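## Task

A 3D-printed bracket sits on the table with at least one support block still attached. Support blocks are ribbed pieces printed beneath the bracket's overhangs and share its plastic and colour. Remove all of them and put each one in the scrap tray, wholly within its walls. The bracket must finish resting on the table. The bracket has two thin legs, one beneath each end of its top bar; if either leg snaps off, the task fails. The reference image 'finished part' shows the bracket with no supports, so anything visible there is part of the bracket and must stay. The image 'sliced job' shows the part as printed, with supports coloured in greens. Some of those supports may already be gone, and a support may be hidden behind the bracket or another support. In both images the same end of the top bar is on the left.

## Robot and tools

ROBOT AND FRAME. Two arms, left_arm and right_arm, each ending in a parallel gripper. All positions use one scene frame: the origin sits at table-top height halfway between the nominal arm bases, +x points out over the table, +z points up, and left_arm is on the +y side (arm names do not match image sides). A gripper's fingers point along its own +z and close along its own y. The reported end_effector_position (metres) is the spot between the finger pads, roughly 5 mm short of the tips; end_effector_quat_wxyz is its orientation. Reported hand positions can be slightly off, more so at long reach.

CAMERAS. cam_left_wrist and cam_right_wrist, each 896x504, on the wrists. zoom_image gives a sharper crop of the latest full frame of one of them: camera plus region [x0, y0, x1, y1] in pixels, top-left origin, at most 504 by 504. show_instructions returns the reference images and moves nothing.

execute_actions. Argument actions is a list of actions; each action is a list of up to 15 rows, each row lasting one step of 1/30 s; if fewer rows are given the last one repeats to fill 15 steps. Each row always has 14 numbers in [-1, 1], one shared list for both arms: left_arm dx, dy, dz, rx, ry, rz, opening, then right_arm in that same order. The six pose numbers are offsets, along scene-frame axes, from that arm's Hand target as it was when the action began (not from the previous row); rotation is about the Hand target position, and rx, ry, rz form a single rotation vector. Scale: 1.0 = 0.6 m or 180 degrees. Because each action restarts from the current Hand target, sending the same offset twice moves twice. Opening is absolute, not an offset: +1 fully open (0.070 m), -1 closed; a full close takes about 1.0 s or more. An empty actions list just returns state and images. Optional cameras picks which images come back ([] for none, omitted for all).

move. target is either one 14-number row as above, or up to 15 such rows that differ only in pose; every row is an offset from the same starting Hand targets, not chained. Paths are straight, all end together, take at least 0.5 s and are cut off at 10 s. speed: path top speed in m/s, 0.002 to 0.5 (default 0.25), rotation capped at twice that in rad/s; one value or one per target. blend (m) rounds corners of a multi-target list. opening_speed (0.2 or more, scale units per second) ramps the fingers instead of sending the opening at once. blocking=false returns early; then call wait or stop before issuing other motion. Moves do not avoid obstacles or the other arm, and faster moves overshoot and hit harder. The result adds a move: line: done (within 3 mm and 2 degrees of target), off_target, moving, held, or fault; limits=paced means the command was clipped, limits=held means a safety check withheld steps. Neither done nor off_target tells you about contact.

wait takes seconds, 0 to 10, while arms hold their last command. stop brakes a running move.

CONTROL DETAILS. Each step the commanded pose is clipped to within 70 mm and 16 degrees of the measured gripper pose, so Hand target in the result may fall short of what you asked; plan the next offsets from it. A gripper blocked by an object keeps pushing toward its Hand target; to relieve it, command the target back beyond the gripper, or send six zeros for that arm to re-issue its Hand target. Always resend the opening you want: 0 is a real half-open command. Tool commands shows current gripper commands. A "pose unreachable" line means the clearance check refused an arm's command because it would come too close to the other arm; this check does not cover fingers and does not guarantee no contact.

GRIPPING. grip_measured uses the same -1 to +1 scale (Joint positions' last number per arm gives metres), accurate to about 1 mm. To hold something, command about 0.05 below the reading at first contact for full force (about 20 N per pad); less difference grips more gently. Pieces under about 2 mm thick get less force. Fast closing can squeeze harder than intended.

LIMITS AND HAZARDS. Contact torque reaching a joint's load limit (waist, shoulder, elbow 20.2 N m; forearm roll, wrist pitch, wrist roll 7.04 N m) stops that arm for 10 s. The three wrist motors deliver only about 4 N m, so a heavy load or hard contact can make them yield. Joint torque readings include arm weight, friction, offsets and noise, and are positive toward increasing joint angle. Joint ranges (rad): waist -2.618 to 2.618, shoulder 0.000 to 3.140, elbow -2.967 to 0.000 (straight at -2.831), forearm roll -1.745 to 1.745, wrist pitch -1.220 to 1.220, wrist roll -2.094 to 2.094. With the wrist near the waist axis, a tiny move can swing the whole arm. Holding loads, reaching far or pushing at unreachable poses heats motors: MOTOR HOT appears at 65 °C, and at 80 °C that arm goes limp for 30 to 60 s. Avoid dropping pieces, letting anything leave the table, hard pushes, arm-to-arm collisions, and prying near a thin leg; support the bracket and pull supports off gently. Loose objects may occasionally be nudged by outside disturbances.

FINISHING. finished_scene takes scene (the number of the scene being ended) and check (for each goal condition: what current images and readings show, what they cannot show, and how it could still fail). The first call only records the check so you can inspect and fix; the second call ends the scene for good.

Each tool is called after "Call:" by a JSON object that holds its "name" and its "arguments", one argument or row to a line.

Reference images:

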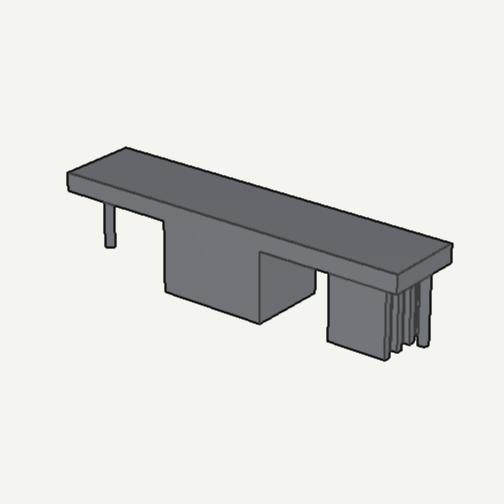

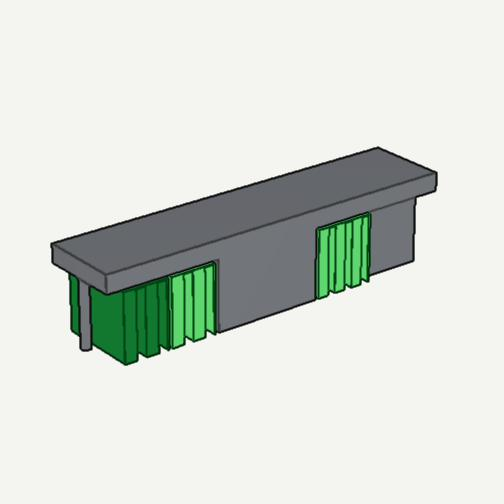

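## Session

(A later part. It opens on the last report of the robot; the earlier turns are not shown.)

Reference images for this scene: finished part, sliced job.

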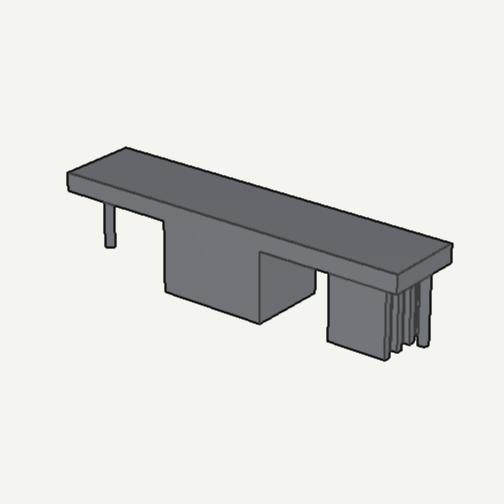

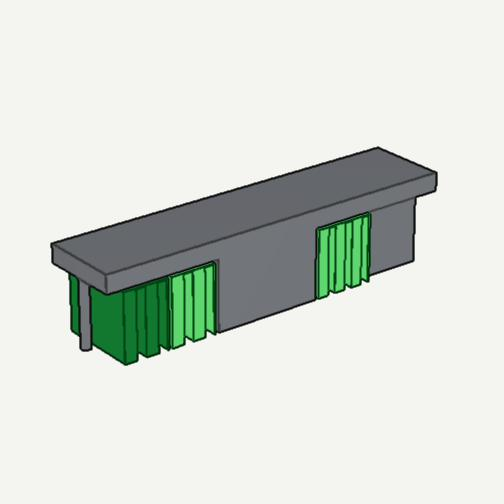

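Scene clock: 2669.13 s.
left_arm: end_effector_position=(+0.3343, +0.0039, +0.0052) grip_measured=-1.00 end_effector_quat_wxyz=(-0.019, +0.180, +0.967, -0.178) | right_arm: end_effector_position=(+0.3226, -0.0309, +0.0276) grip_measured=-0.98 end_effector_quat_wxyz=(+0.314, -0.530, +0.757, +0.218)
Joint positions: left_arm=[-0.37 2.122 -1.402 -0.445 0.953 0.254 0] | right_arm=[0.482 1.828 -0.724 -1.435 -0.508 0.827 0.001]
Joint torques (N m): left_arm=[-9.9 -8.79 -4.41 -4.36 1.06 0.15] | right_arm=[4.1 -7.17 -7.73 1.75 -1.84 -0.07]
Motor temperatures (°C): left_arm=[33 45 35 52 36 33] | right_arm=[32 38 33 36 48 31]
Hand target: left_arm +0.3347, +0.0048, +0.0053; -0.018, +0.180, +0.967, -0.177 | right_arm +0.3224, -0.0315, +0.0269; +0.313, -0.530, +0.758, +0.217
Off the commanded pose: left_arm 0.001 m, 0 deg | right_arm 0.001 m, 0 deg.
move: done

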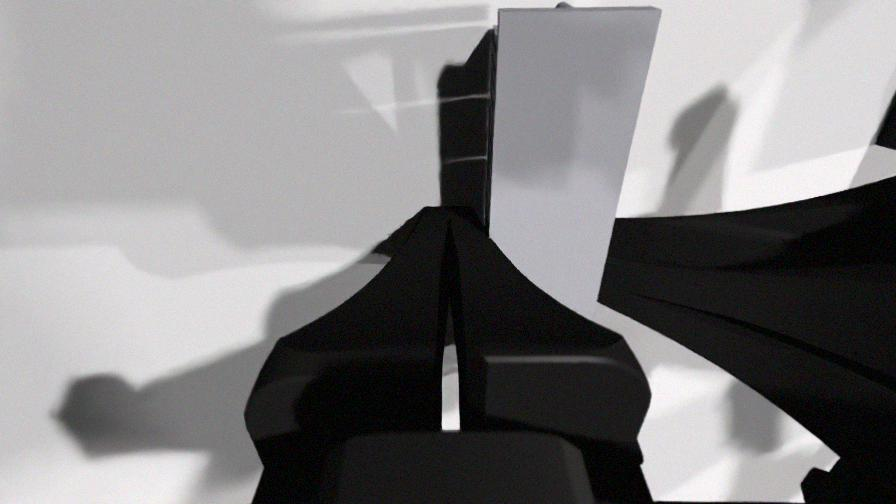

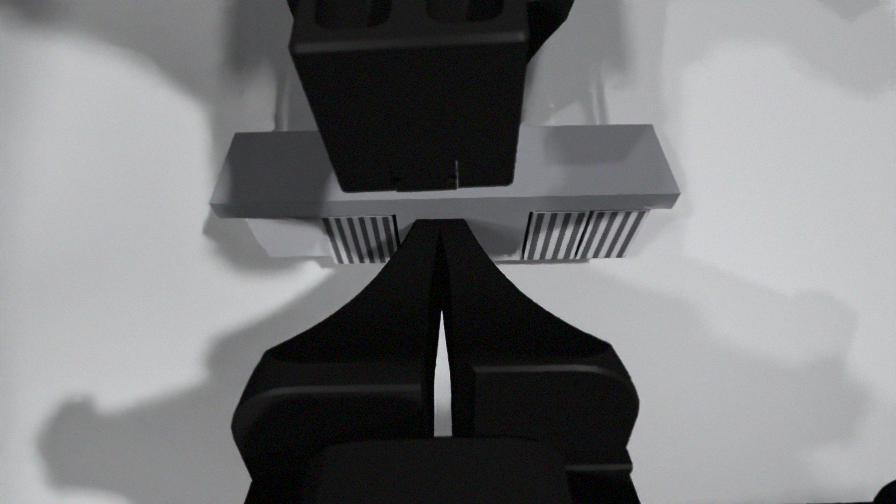

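Call:
{"name": "move", "arguments": {
  "target": [0.0018,0.0047,0,0,0,0,-1, 0,0,0,0,0,0,-1],
  "speed": 0.015,
  "cameras": ["cam_left_wrist","cam_right_wrist"]
}}

Scene clock: 2672.37 s.
left_arm: end_effector_position=(+0.3354, +0.0067, +0.0053) grip_measured=-1.00 end_effector_quat_wxyz=(-0.019, +0.180, +0.967, -0.178) | right_arm: end_effector_position=(+0.3224, -0.0311, +0.0273) grip_measured=-0.98 end_effector_quat_wxyz=(+0.314, -0.530, +0.758, +0.217)
Joint positions: left_arm=[-0.362 2.122 -1.402 -0.445 0.956 0.261 0] | right_arm=[0.482 1.828 -0.723 -1.435 -0.507 0.827 0.001]
Joint torques (N m): left_arm=[0.47 -10.31 -4.3 -0.56 -0.09 0.17] | right_arm=[0.74 -7.31 -3.79 0.51 -0.47 -0.07]
Motor temperatures (°C): left_arm=[33 46 35 52 36 33] | right_arm=[32 38 33 36 48 31]
Hand target: left_arm +0.3357, +0.0076, +0.0053; -0.018, +0.180, +0.967, -0.177 | right_arm +0.3224, -0.0315, +0.0269; +0.313, -0.530, +0.758, +0.217
Off the commanded pose: left_arm 0.001 m, 0 deg | right_arm 0.001 m, 0 deg.
move: done

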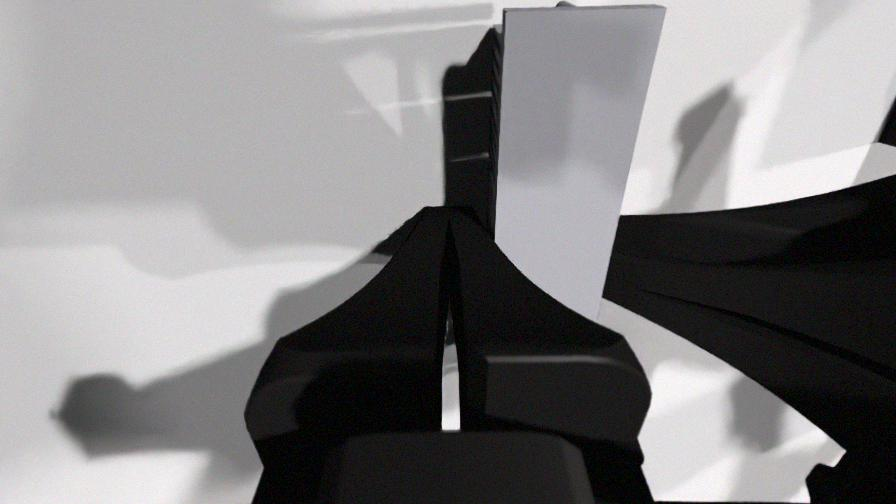

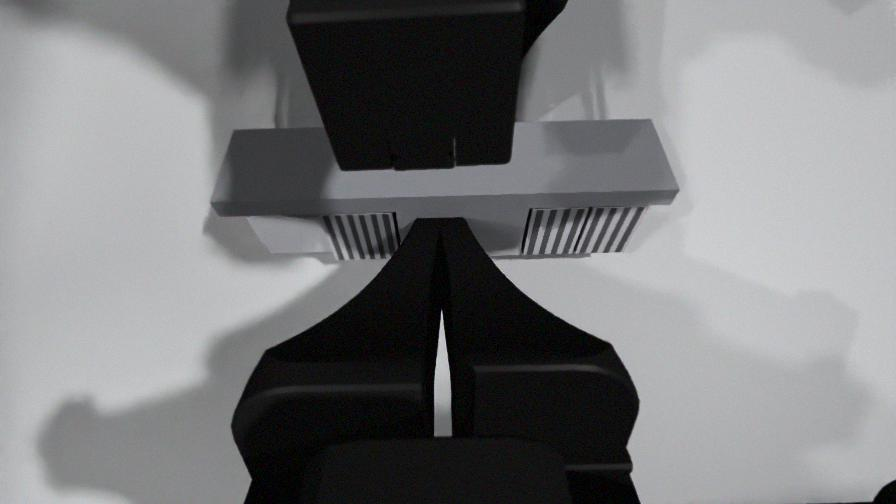

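Call:
{"name": "move", "arguments": {
  "target": [
    [0.0099,0.0258,0,0,0,0,-1, 0,0,0,0,0,0,-1],
    [0.0099,0.0258,-0.0022,0.1038,-0.0398,0,-1, 0,0,0,0,0,0,-1]
  ],
  "speed": 0.06,
  "cameras": ["cam_left_wrist","cam_right_wrist"]
}}

Scene clock: 2684.07 s.
left_arm: end_effector_position=(+0.3427, +0.0241, +0.0047) grip_measured=-1.00 end_effector_quat_wxyz=(+0.011, +0.184, +0.983, -0.008) | right_arm: end_effector_position=(+0.3225, -0.0313, +0.0272) grip_measured=-0.98 end_effector_quat_wxyz=(+0.313, -0.530, +0.758, +0.217)
Joint positions: left_arm=[-0.504 2.114 -1.45 -0.009 0.967 -0.136 0] | right_arm=[0.482 1.828 -0.723 -1.435 -0.506 0.827 0.001]
Joint torques (N m): left_arm=[0.7 -8.13 -5.36 -0.24 -0.27 0.18] | right_arm=[-0.76 -7.6 -2.1 0.18 -0.37 -0.01]
Motor temperatures (°C): left_arm=[33 45 35 48 36 33] | right_arm=[32 38 32 35 45 31]
Hand target: left_arm +0.3426, +0.0241, +0.0044; +0.011, +0.184, +0.983, -0.008 | right_arm +0.3224, -0.0315, +0.0269; +0.313, -0.530, +0.758, +0.217
Off the commanded pose: left_arm 0.002 m, 0 deg | right_arm 0.000 m, 0 deg.
move: held (left_arm; a check stopped the path); path passed 1 of 2 targets; limits=held
pose unreachable (left arm): on one or more control steps of this call, first in action 0 (counted from 0), this arm could not follow its commanded pose, so it was not sent that pose on those steps. It may still have moved: this result reports where it is.
cause: moving toward the commanded pose would bring a part of the arm too close to another arm (a part of this arm just beyond joint 6 (wrist roll) and the right arm's gripper).

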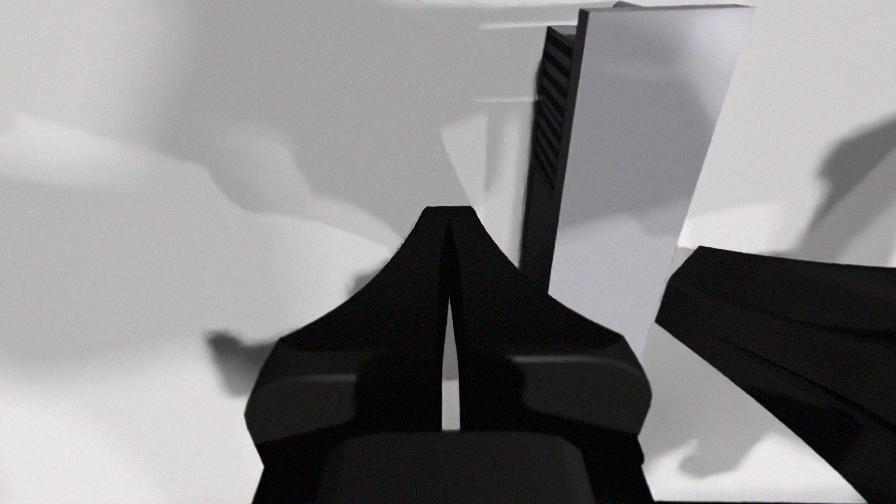

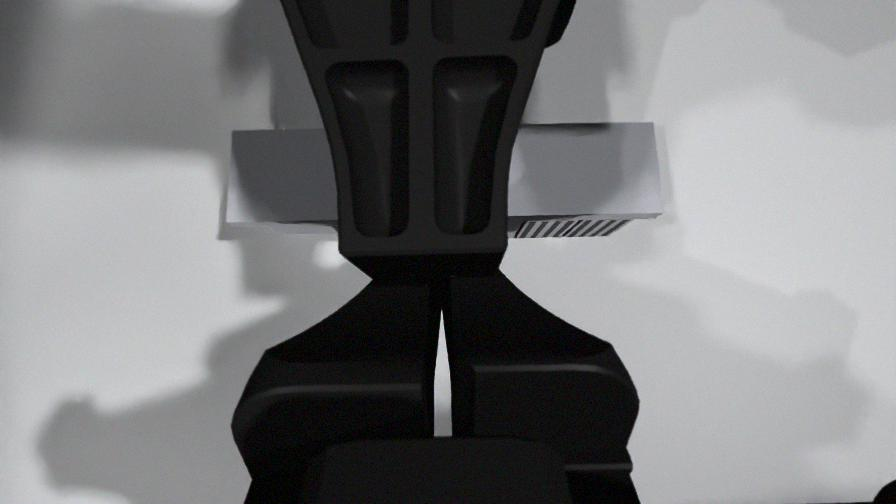

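Call:
{"name": "move", "arguments": {
  "target": [
    [0.0015,0.0039,0.0018,-0.07,0.0268,0,-1, -0.0045,-0.0125,0,0,0,0,-1],
    [0.003,0.0078,0.0035,-0.2309,0.0885,0,-1, -0.0045,-0.0125,-0.0135,0,0,0,-1]
  ],
  "speed": 0.1,
  "cameras": ["cam_left_wrist","cam_right_wrist"]
}}

Scene clock: 2763.27 s.
left_arm: end_effector_position=(+0.3420, +0.0266, +0.0065) grip_measured=-1.00 end_effector_quat_wxyz=(-0.055, +0.168, +0.905, -0.388) | right_arm: end_effector_position=(+0.3197, -0.0390, +0.0189) grip_measured=-0.98 end_effector_quat_wxyz=(+0.313, -0.530, +0.758, +0.217)
Joint positions: left_arm=[-0.108 2.261 -1.419 -0.859 1.196 0.741 0] | right_arm=[0.46 1.842 -0.691 -1.38 -0.525 0.74 0.001]
Joint torques (N m): left_arm=[-2.28 -5.25 -2.64 0.28 -0.46 0.09] | right_arm=[0.37 -6.05 -1.79 0.45 -0.55 -0.05]
Motor temperatures (°C): left_arm=[32 45 35 38 35 33] | right_arm=[32 39 31 34 39 31]
Hand target: left_arm +0.3420, +0.0268, +0.0064; -0.055, +0.168, +0.905, -0.387 | right_arm +0.3196, -0.0390, +0.0187; +0.313, -0.530, +0.758, +0.217
Off the commanded pose: left_arm 0.003 m, 1 deg | right_arm 0.000 m, 0 deg.
move: done

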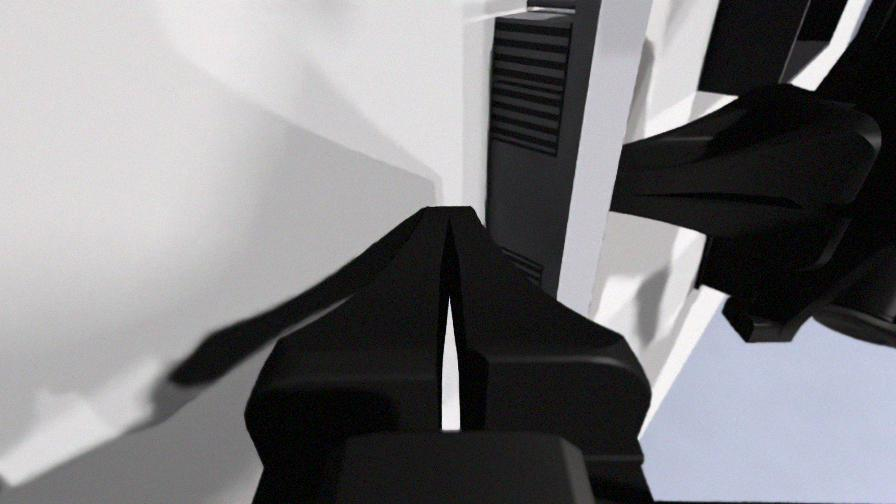

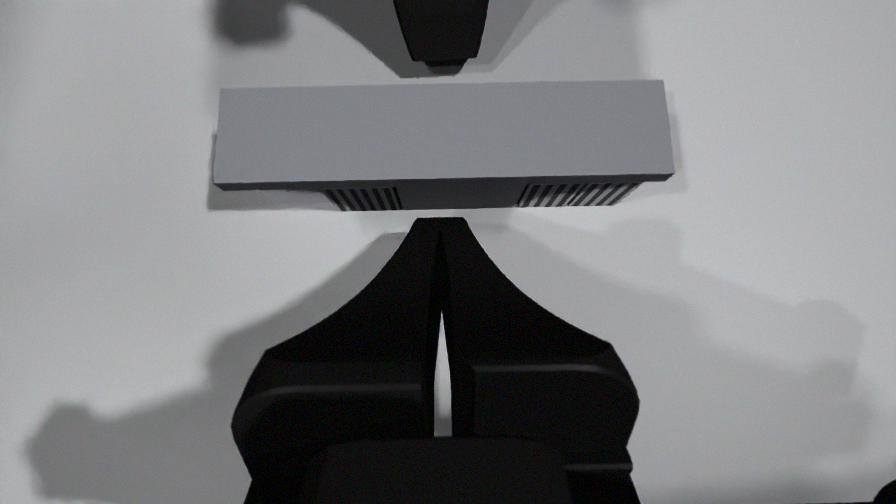

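Call:
{"name": "zoom_image", "arguments": {
  "camera": "cam_left_wrist",
  "region": [420, 100, 700, 320]
}}

Scaled by 1.800 from the camera's 896x504 image, which has a finer 1280x720 frame.

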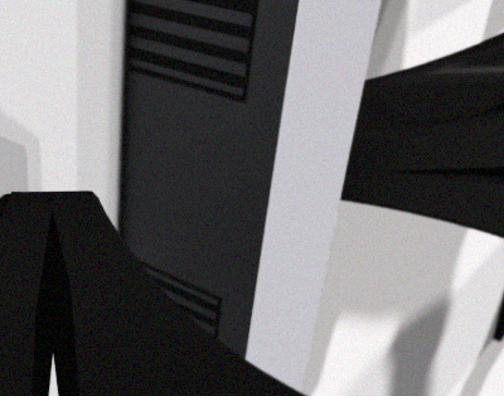

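Call:
{"name": "move", "arguments": {
  "target": [-0.0116,-0.0303,0,0,0,0,-1, 0.0043,0.0118,0,0,0,0,-1],
  "speed": 0.05,
  "cameras": ["cam_left_wrist","cam_right_wrist"]
}}

Scene clock: 2789.73 s.
left_arm: end_effector_position=(+0.3351, +0.0083, +0.0062) grip_measured=-1.00 end_effector_quat_wxyz=(-0.056, +0.169, +0.905, -0.386) | right_arm: end_effector_position=(+0.3224, -0.0318, +0.0189) grip_measured=-0.98 end_effector_quat_wxyz=(+0.313, -0.530, +0.758, +0.217)
Joint positions: left_arm=[-0.156 2.25 -1.396 -0.883 1.161 0.726 0] | right_arm=[0.481 1.854 -0.714 -1.375 -0.513 0.755 0.001]
Joint torques (N m): left_arm=[-3.37 -3.88 -0.61 0.21 -0.5 0.17] | right_arm=[0.38 -6.16 -3.1 0.44 -0.36 0.07]
Motor temperatures (°C): left_arm=[32 43 34 39 35 33] | right_arm=[32 39 31 34 39 31]
Hand target: left_arm +0.3355, +0.0085, +0.0064; -0.055, +0.168, +0.905, -0.386 | right_arm +0.3222, -0.0318, +0.0187; +0.313, -0.530, +0.758, +0.217
Off the commanded pose: left_arm 0.000 m, 0 deg | right_arm 0.000 m, 0 deg.
move: done

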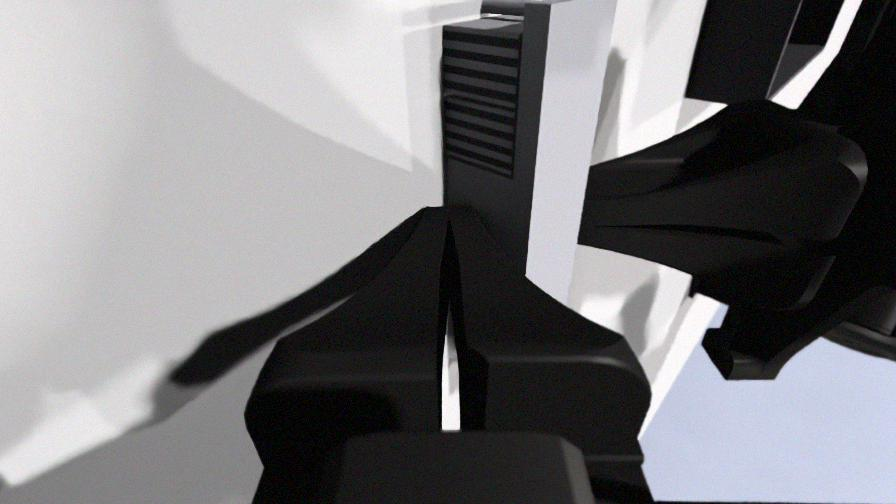

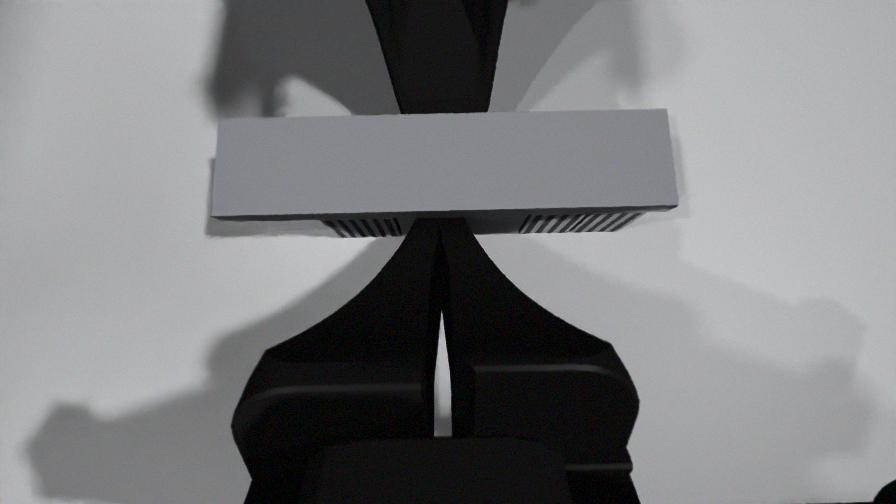

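Call:
{"name": "move", "arguments": {
  "target": [
    [0,0,0,0,0,0,-1, 0.0005,0.0014,0.0003,0,0,0,-1],
    [0,0,0,0,0,0,-1, 0.0017,0.0047,0.0070,0,0,0,-1]
  ],
  "speed": 0.015,
  "cameras": ["cam_left_wrist","cam_right_wrist"]
}}

Scene clock: 2801.90 s.
left_arm: end_effector_position=(+0.3351, +0.0083, +0.0062) grip_measured=-1.00 end_effector_quat_wxyz=(-0.056, +0.169, +0.905, -0.386) | right_arm: end_effector_position=(+0.3232, -0.0291, +0.0228) grip_measured=-0.98 end_effector_quat_wxyz=(+0.313, -0.529, +0.758, +0.217)
Joint positions: left_arm=[-0.156 2.25 -1.396 -0.883 1.161 0.726 0] | right_arm=[0.488 1.846 -0.727 -1.405 -0.506 0.799 0.001]
Joint torques (N m): left_arm=[0.39 -3.17 -3.21 0.62 -1.52 0.27] | right_arm=[0.89 -7.9 -3.66 0.43 -0.33 0]
Motor temperatures (°C): left_arm=[32 42 34 39 36 33] | right_arm=[32 38 31 34 39 31]
Hand target: left_arm +0.3355, +0.0085, +0.0064; -0.055, +0.168, +0.905, -0.386 | right_arm +0.3233, -0.0290, +0.0230; +0.313, -0.530, +0.758, +0.217
Off the commanded pose: left_arm 0.000 m, 0 deg | right_arm 0.000 m, 0 deg.
move: done

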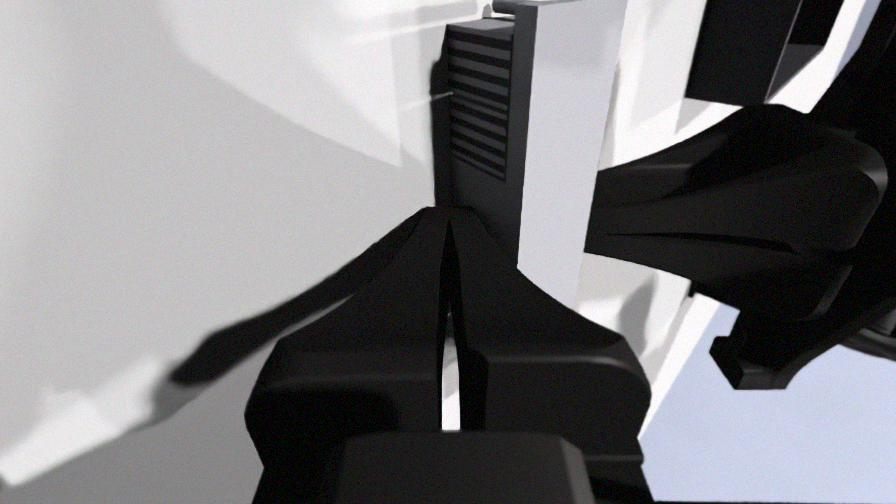

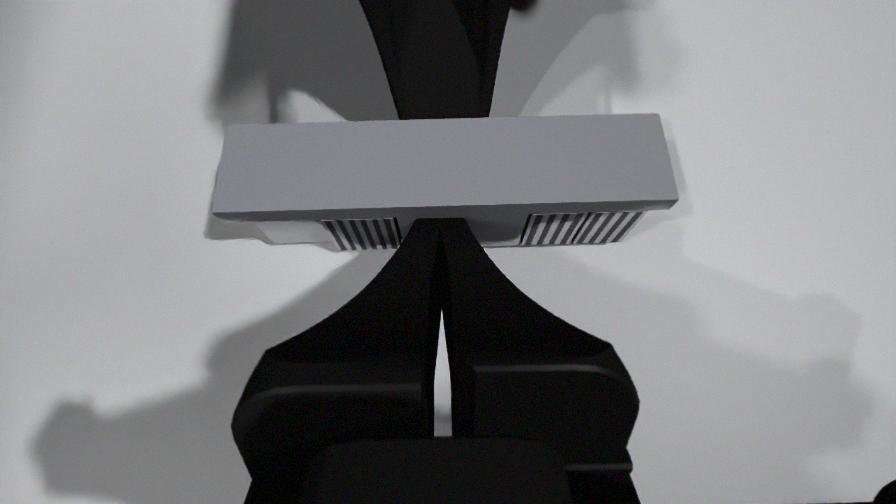

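Call:
{"name": "move", "arguments": {
  "target": [0,0,0,0,0,0,-1, 0.0018,0.0050,0.0056,0,0,0,-1],
  "speed": 0.015,
  "cameras": ["cam_left_wrist","cam_right_wrist"]
}}

Scene clock: 2805.20 s.
left_arm: end_effector_position=(+0.3351, +0.0083, +0.0062) grip_measured=-1.00 end_effector_quat_wxyz=(-0.056, +0.169, +0.905, -0.386) | right_arm: end_effector_position=(+0.3244, -0.0259, +0.0265) grip_measured=-0.98 end_effector_quat_wxyz=(+0.313, -0.530, +0.758, +0.217)
Joint positions: left_arm=[-0.156 2.25 -1.396 -0.883 1.161 0.726 0] | right_arm=[0.497 1.84 -0.74 -1.43 -0.498 0.835 0.001]
Joint torques (N m): left_arm=[0.01 -3.15 -3.27 0.57 -1.49 0.28] | right_arm=[1.15 -6.77 -3.5 0.36 -0.2 0.04]
Motor temperatures (°C): left_arm=[32 41 34 39 37 33] | right_arm=[32 38 31 34 39 31]
Hand target: left_arm +0.3355, +0.0085, +0.0064; -0.055, +0.168, +0.905, -0.386 | right_arm +0.3244, -0.0260, +0.0264; +0.313, -0.530, +0.758, +0.217
Off the commanded pose: left_arm 0.000 m, 0 deg | right_arm 0.000 m, 0 deg.
move: done

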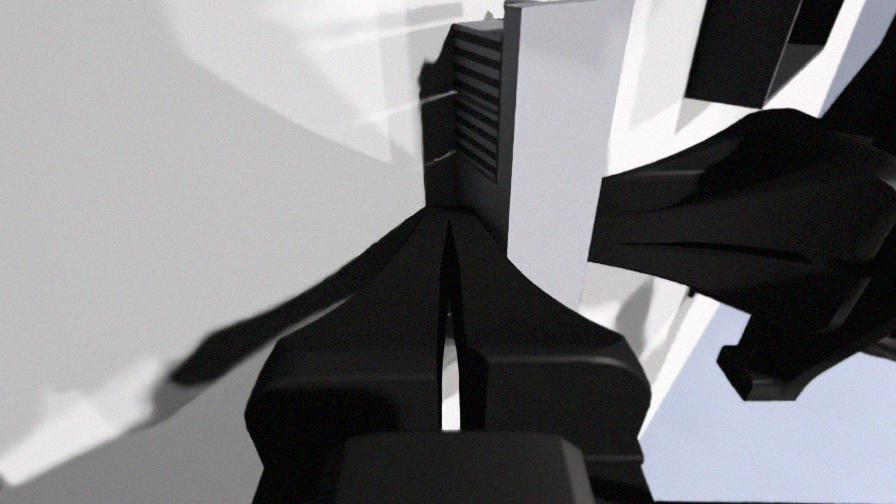

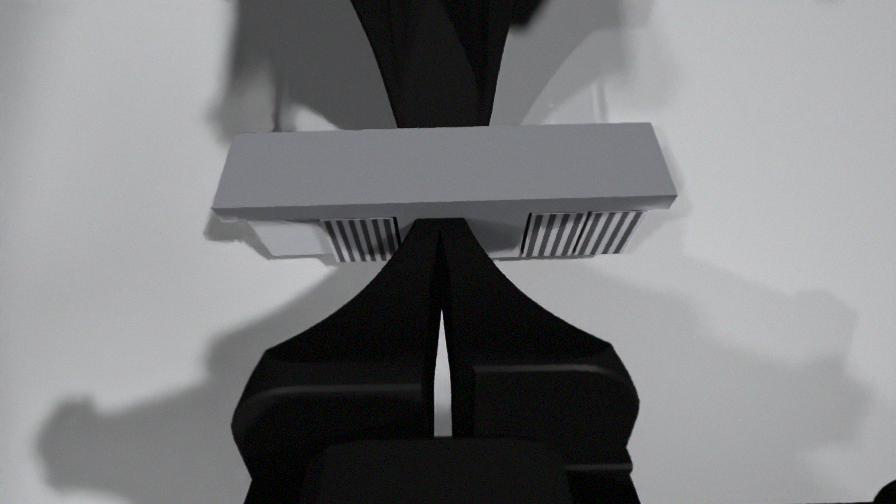

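Call:
{"name": "move", "arguments": {
  "target": [0,0,0,0,0,0,-1, 0.0019,0.0052,0.0042,0,0,0,-1],
  "speed": 0.015,
  "cameras": ["cam_left_wrist","cam_right_wrist"]
}}

Scene clock: 2808.87 s.
left_arm: end_effector_position=(+0.3351, +0.0083, +0.0062) grip_measured=-1.00 end_effector_quat_wxyz=(-0.056, +0.169, +0.905, -0.386) | right_arm: end_effector_position=(+0.3256, -0.0227, +0.0292) grip_measured=-0.98 end_effector_quat_wxyz=(+0.314, -0.529, +0.758, +0.217)
Joint positions: left_arm=[-0.156 2.25 -1.396 -0.883 1.161 0.726 0] | right_arm=[0.505 1.838 -0.754 -1.449 -0.493 0.865 0.001]
Joint torques (N m): left_arm=[-0.41 -3.36 -3.31 0.45 -1.35 0.29] | right_arm=[1.65 -5.04 -3.29 0.22 -0.02 0.07]
Motor temperatures (°C): left_arm=[32 41 34 38 37 33] | right_arm=[32 38 31 34 39 31]
Hand target: left_arm +0.3355, +0.0085, +0.0064; -0.055, +0.168, +0.905, -0.386 | right_arm +0.3255, -0.0229, +0.0289; +0.313, -0.530, +0.758, +0.217
Off the commanded pose: left_arm 0.000 m, 0 deg | right_arm 0.000 m, 0 deg.
move: done

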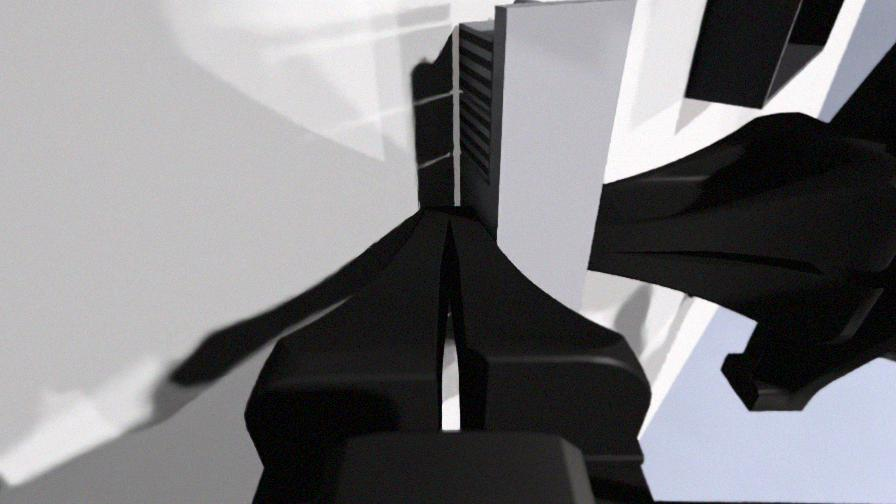

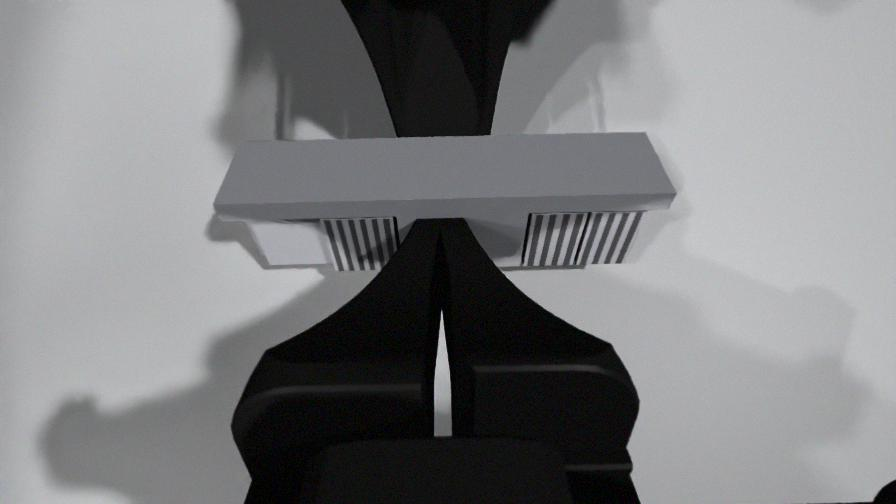

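Call:
{"name": "execute_actions", "arguments": {
  "actions": []
}}

Scene clock: 2842.73 s.
left_arm: end_effector_position=(+0.3351, +0.0083, +0.0062) grip_measured=-1.00 end_effector_quat_wxyz=(-0.056, +0.169, +0.905, -0.386) | right_arm: end_effector_position=(+0.3257, -0.0228, +0.0291) grip_measured=-0.98 end_effector_quat_wxyz=(+0.314, -0.529, +0.758, +0.217)
Joint positions: left_arm=[-0.156 2.25 -1.396 -0.883 1.161 0.726 0] | right_arm=[0.505 1.838 -0.754 -1.449 -0.492 0.865 0.001]
Joint torques (N m): left_arm=[-1.1 -4.1 -3.26 0.15 -1.1 0.31] | right_arm=[0.73 -2.88 -2.2 0.38 -0.24 -0.07]
Motor temperatures (°C): left_arm=[32 41 34 37 37 33] | right_arm=[32 36 31 34 38 31]
Hand target: left_arm +0.3355, +0.0085, +0.0064; -0.055, +0.168, +0.905, -0.386 | right_arm +0.3255, -0.0229, +0.0289; +0.313, -0.530, +0.758, +0.217
Tool commands: left_gripper/opening=-1.0 right_gripper/opening=-1.0
Off the commanded pose: left_arm 0.000 m, 0 deg | right_arm 0.000 m, 0 deg.

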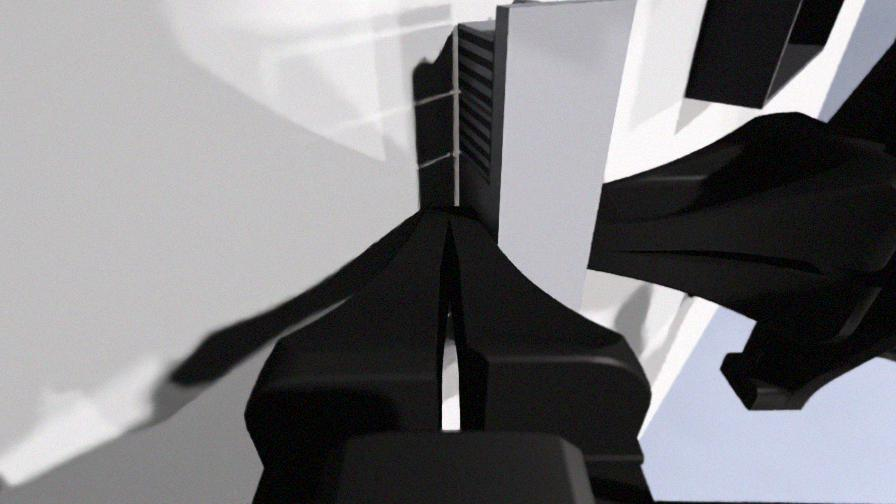

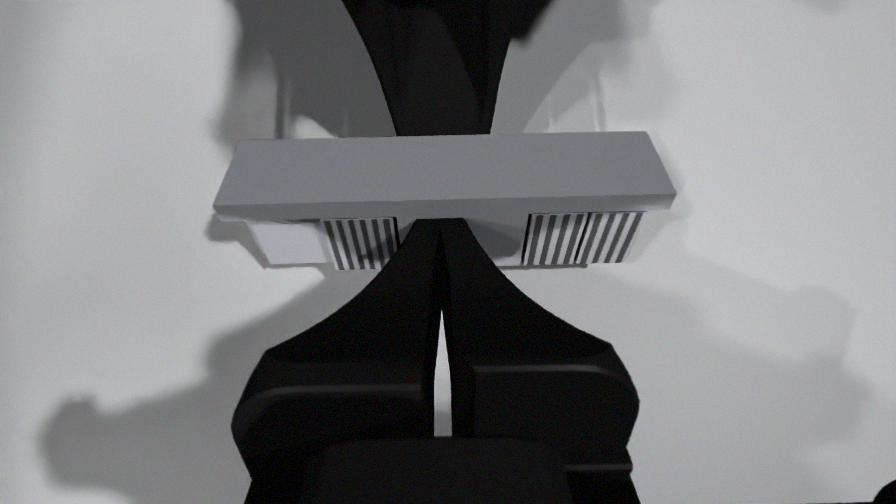

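Call:
{"name": "move", "arguments": {
  "target": [0,0,0,0,0,0,-1, 0.00176,0.00486,0.0025,0,0,0,-1],
  "speed": 0.015
}}

Scene clock: 2846.67 s.
left_arm: end_effector_position=(+0.3351, +0.0083, +0.0062) grip_measured=-1.00 end_effector_quat_wxyz=(-0.056, +0.169, +0.905, -0.386) | right_arm: end_effector_position=(+0.3266, -0.0200, +0.0308) grip_measured=-0.98 end_effector_quat_wxyz=(+0.314, -0.530, +0.758, +0.217)
Joint positions: left_arm=[-0.156 2.25 -1.396 -0.883 1.161 0.726 0] | right_arm=[0.513 1.838 -0.764 -1.461 -0.487 0.885 0.001]
Joint torques (N m): left_arm=[-1.53 -4.56 -3.24 0.13 -1.07 0.32] | right_arm=[2.28 -1.61 -3.45 0.36 0.46 0.11]
Motor temperatures (°C): left_arm=[32 41 34 37 37 33] | right_arm=[32 36 31 34 38 31]
Hand target: left_arm +0.3355, +0.0085, +0.0064; -0.055, +0.168, +0.905, -0.386 | right_arm +0.3266, -0.0200, +0.0304; +0.313, -0.530, +0.758, +0.217
Off the commanded pose: left_arm 0.000 m, 0 deg | right_arm 0.000 m, 0 deg.
move: done

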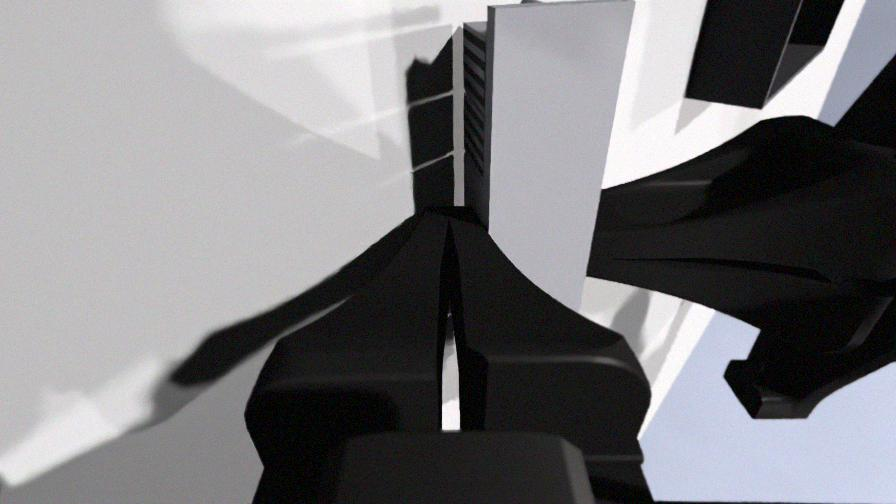

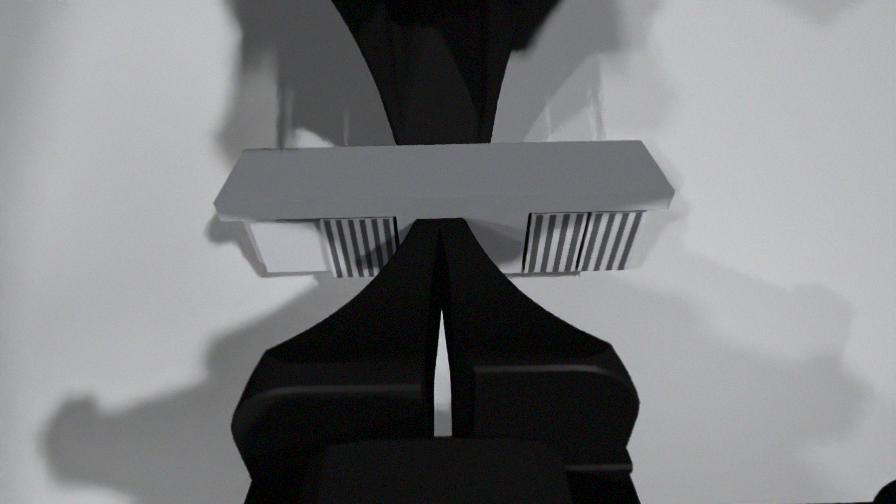

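Call:
{"name": "move", "arguments": {
  "target": [0,0,0,0,0,0,-1, 0.00085,0.00235,0.001,0,0,0,-1],
  "speed": 0.015
}}

Call:
{"name": "zoom_image", "arguments": {
  "camera": "cam_left_wrist",
  "region": [380, 0, 660, 320]
}}

Scene clock: 2852.97 s.
left_arm: end_effector_position=(+0.3354, +0.0087, +0.0062) grip_measured=-1.00 end_effector_quat_wxyz=(-0.055, +0.168, +0.905, -0.386) | right_arm: end_effector_position=(+0.3272, -0.0188, +0.0312) grip_measured=-0.98 end_effector_quat_wxyz=(+0.314, -0.529, +0.758, +0.217)
Joint positions: left_arm=[-0.155 2.25 -1.396 -0.883 1.161 0.726 0] | right_arm=[0.516 1.839 -0.769 -1.465 -0.483 0.894 0.001]
Joint torques (N m): left_arm=[-3.47 -5.35 -2.97 -0.02 -0.57 0.38] | right_arm=[3.77 2.55 -4.59 0.68 0.44 0.14]
Motor temperatures (°C): left_arm=[32 41 34 37 37 33] | right_arm=[32 36 31 34 38 31]
Hand target: left_arm +0.3355, +0.0085, +0.0064; -0.055, +0.168, +0.905, -0.386 | right_arm +0.3271, -0.0186, +0.0311; +0.313, -0.530, +0.758, +0.217
Off the commanded pose: left_arm 0.000 m, 0 deg | right_arm 0.000 m, 0 deg.
move: done

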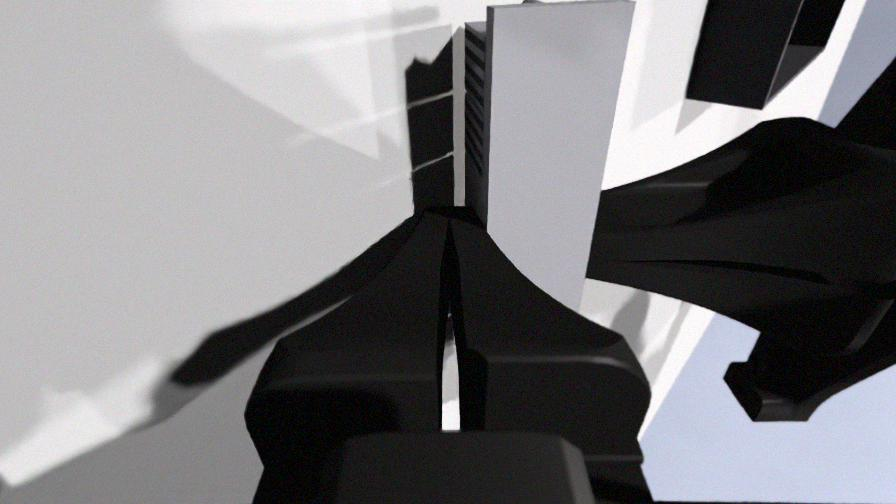

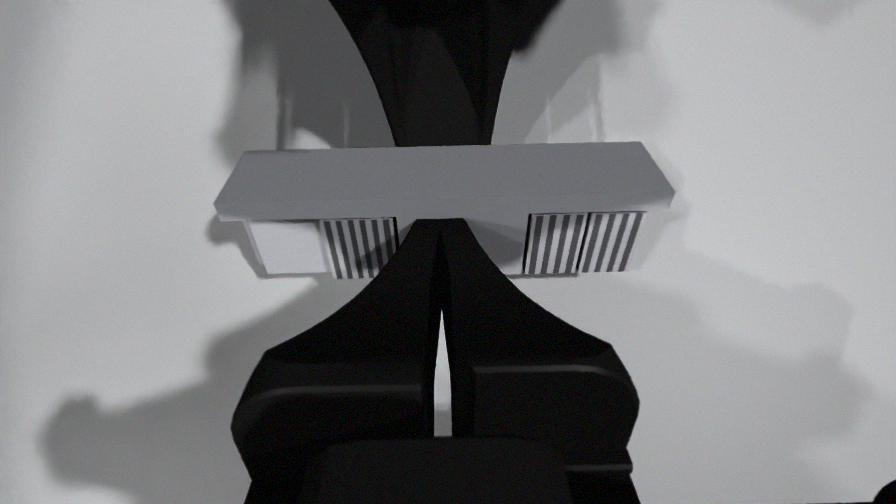

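Scaled by 1.575 from the camera's 896x504 image, which has a finer 1280x720 frame.

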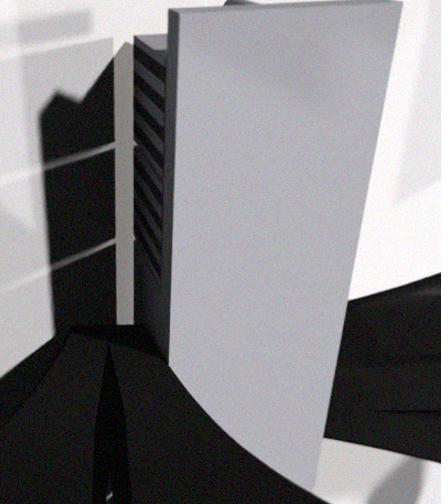

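Call:
{"name": "zoom_image", "arguments": {
  "camera": "cam_right_wrist",
  "region": [200, 120, 700, 300]
}}

Scaled by 1.008 from the camera's 896x504 image, which has a finer 1280x720 frame.

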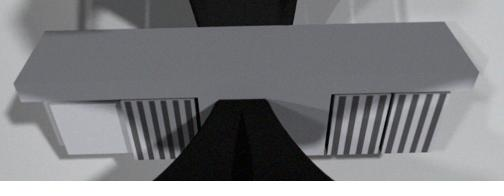

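Call:
{"name": "zoom_image", "arguments": {
  "camera": "cam_right_wrist",
  "region": [200, 120, 440, 300]
}}

Call:
{"name": "zoom_image", "arguments": {
  "camera": "cam_right_wrist",
  "region": [460, 120, 700, 300]
}}

Scaled by 2.100 from the camera's 896x504 image, which has a finer 1280x720 frame.

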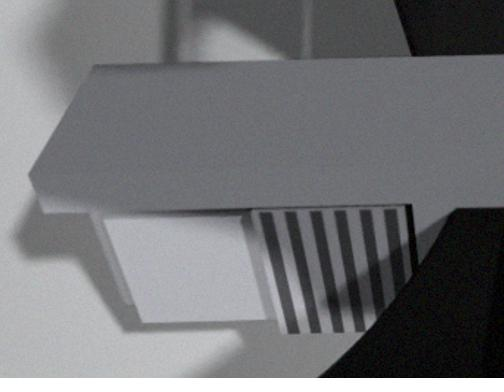

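Scaled by 2.100 from the camera's 896x504 image, which has a finer 1280x720 frame.

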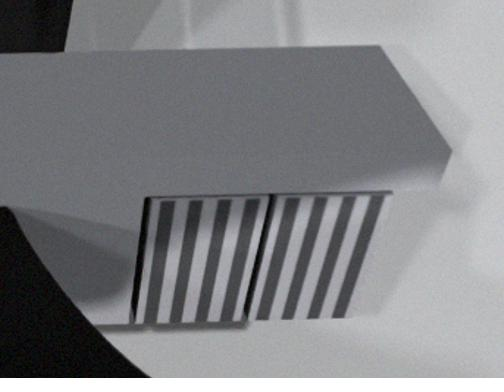

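Call:
{"name": "zoom_image", "arguments": {
  "camera": "cam_left_wrist",
  "region": [400, 10, 520, 110]
}}

Call:
{"name": "zoom_image", "arguments": {
  "camera": "cam_left_wrist",
  "region": [400, 110, 520, 240]
}}

Scaled by 4.200 from the camera's 896x504 image, which has a finer 1280x720 frame.

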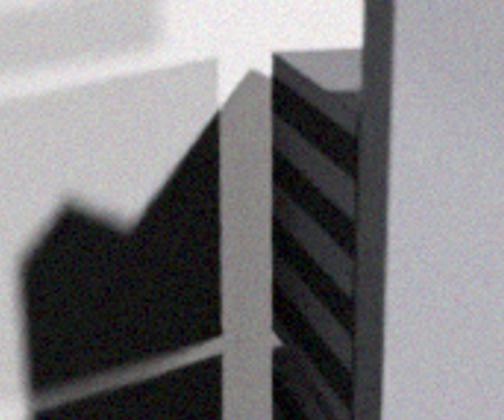

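Scaled by 3.877 from the camera's 896x504 image, which has a finer 1280x720 frame.

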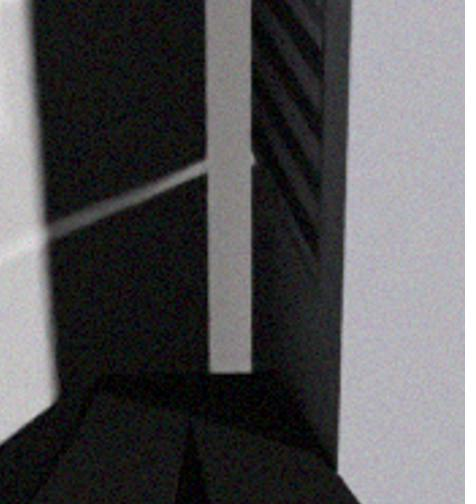

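Call:
{"name": "move", "arguments": {
  "target": [0,0,0,0,0,0,-1, -0.00113,-0.00313,0,0,0,0,-1],
  "speed": 0.01
}}

Call:
{"name": "zoom_image", "arguments": {
  "camera": "cam_right_wrist",
  "region": [200, 120, 700, 300]
}}

Scene clock: 3064.30 s.
left_arm: end_effector_position=(+0.3354, +0.0087, +0.0062) grip_measured=-1.00 end_effector_quat_wxyz=(-0.055, +0.168, +0.905, -0.386) | right_arm: end_effector_position=(+0.3263, -0.0199, +0.0304) grip_measured=-0.98 end_effector_quat_wxyz=(+0.313, -0.530, +0.758, +0.217)
Joint positions: left_arm=[-0.155 2.25 -1.396 -0.883 1.161 0.726 0] | right_arm=[0.514 1.839 -0.765 -1.465 -0.486 0.89 0.001]
Joint torques (N m): left_arm=[-8.94 -6.02 -1.02 -1.37 0.72 0.31] | right_arm=[1.33 -1.48 -1.79 0.12 0.18 -0.07]
Motor temperatures (°C): left_arm=[36 42 34 41 37 33] | right_arm=[33 36 33 36 37 31]
Hand target: left_arm +0.3355, +0.0085, +0.0064; -0.055, +0.168, +0.905, -0.386 | right_arm +0.3265, -0.0205, +0.0311; +0.313, -0.530, +0.758, +0.217
Off the commanded pose: left_arm 0.000 m, 0 deg | right_arm 0.001 m, 0 deg.
move: done

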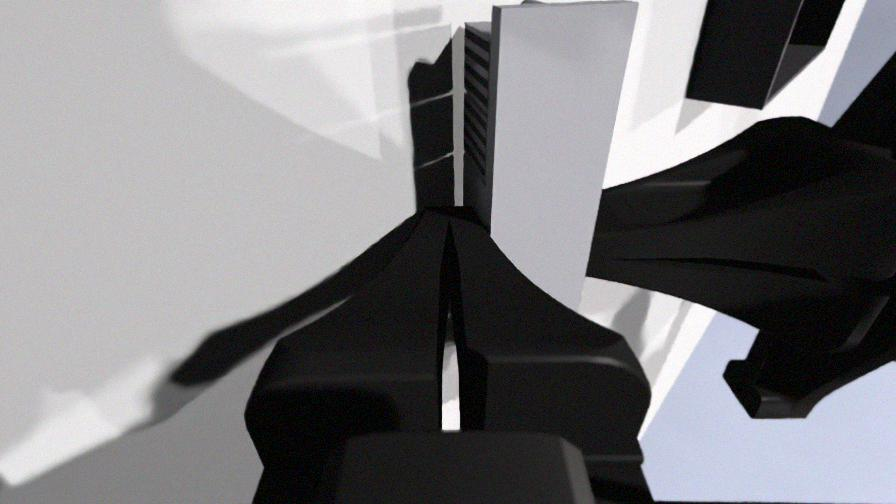

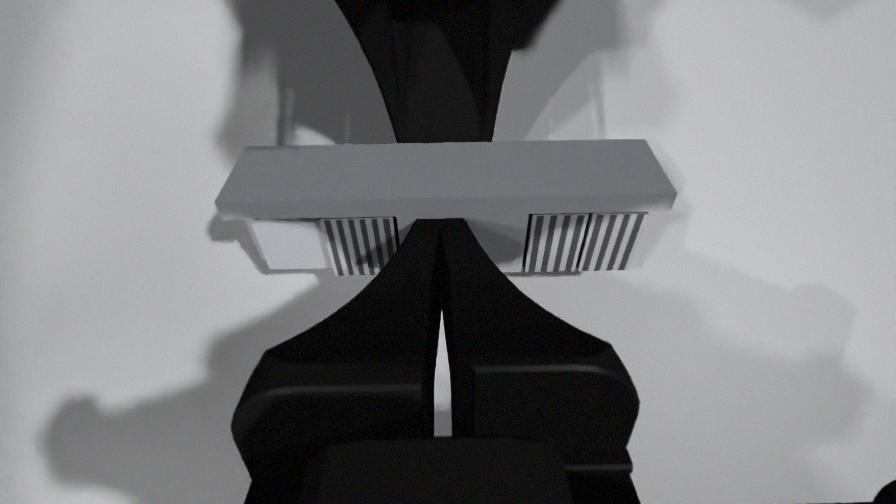

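Scaled by 1.008 from the camera's 896x504 image, which has a finer 1280x720 frame.

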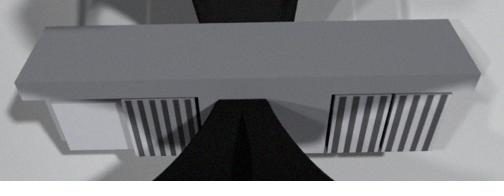

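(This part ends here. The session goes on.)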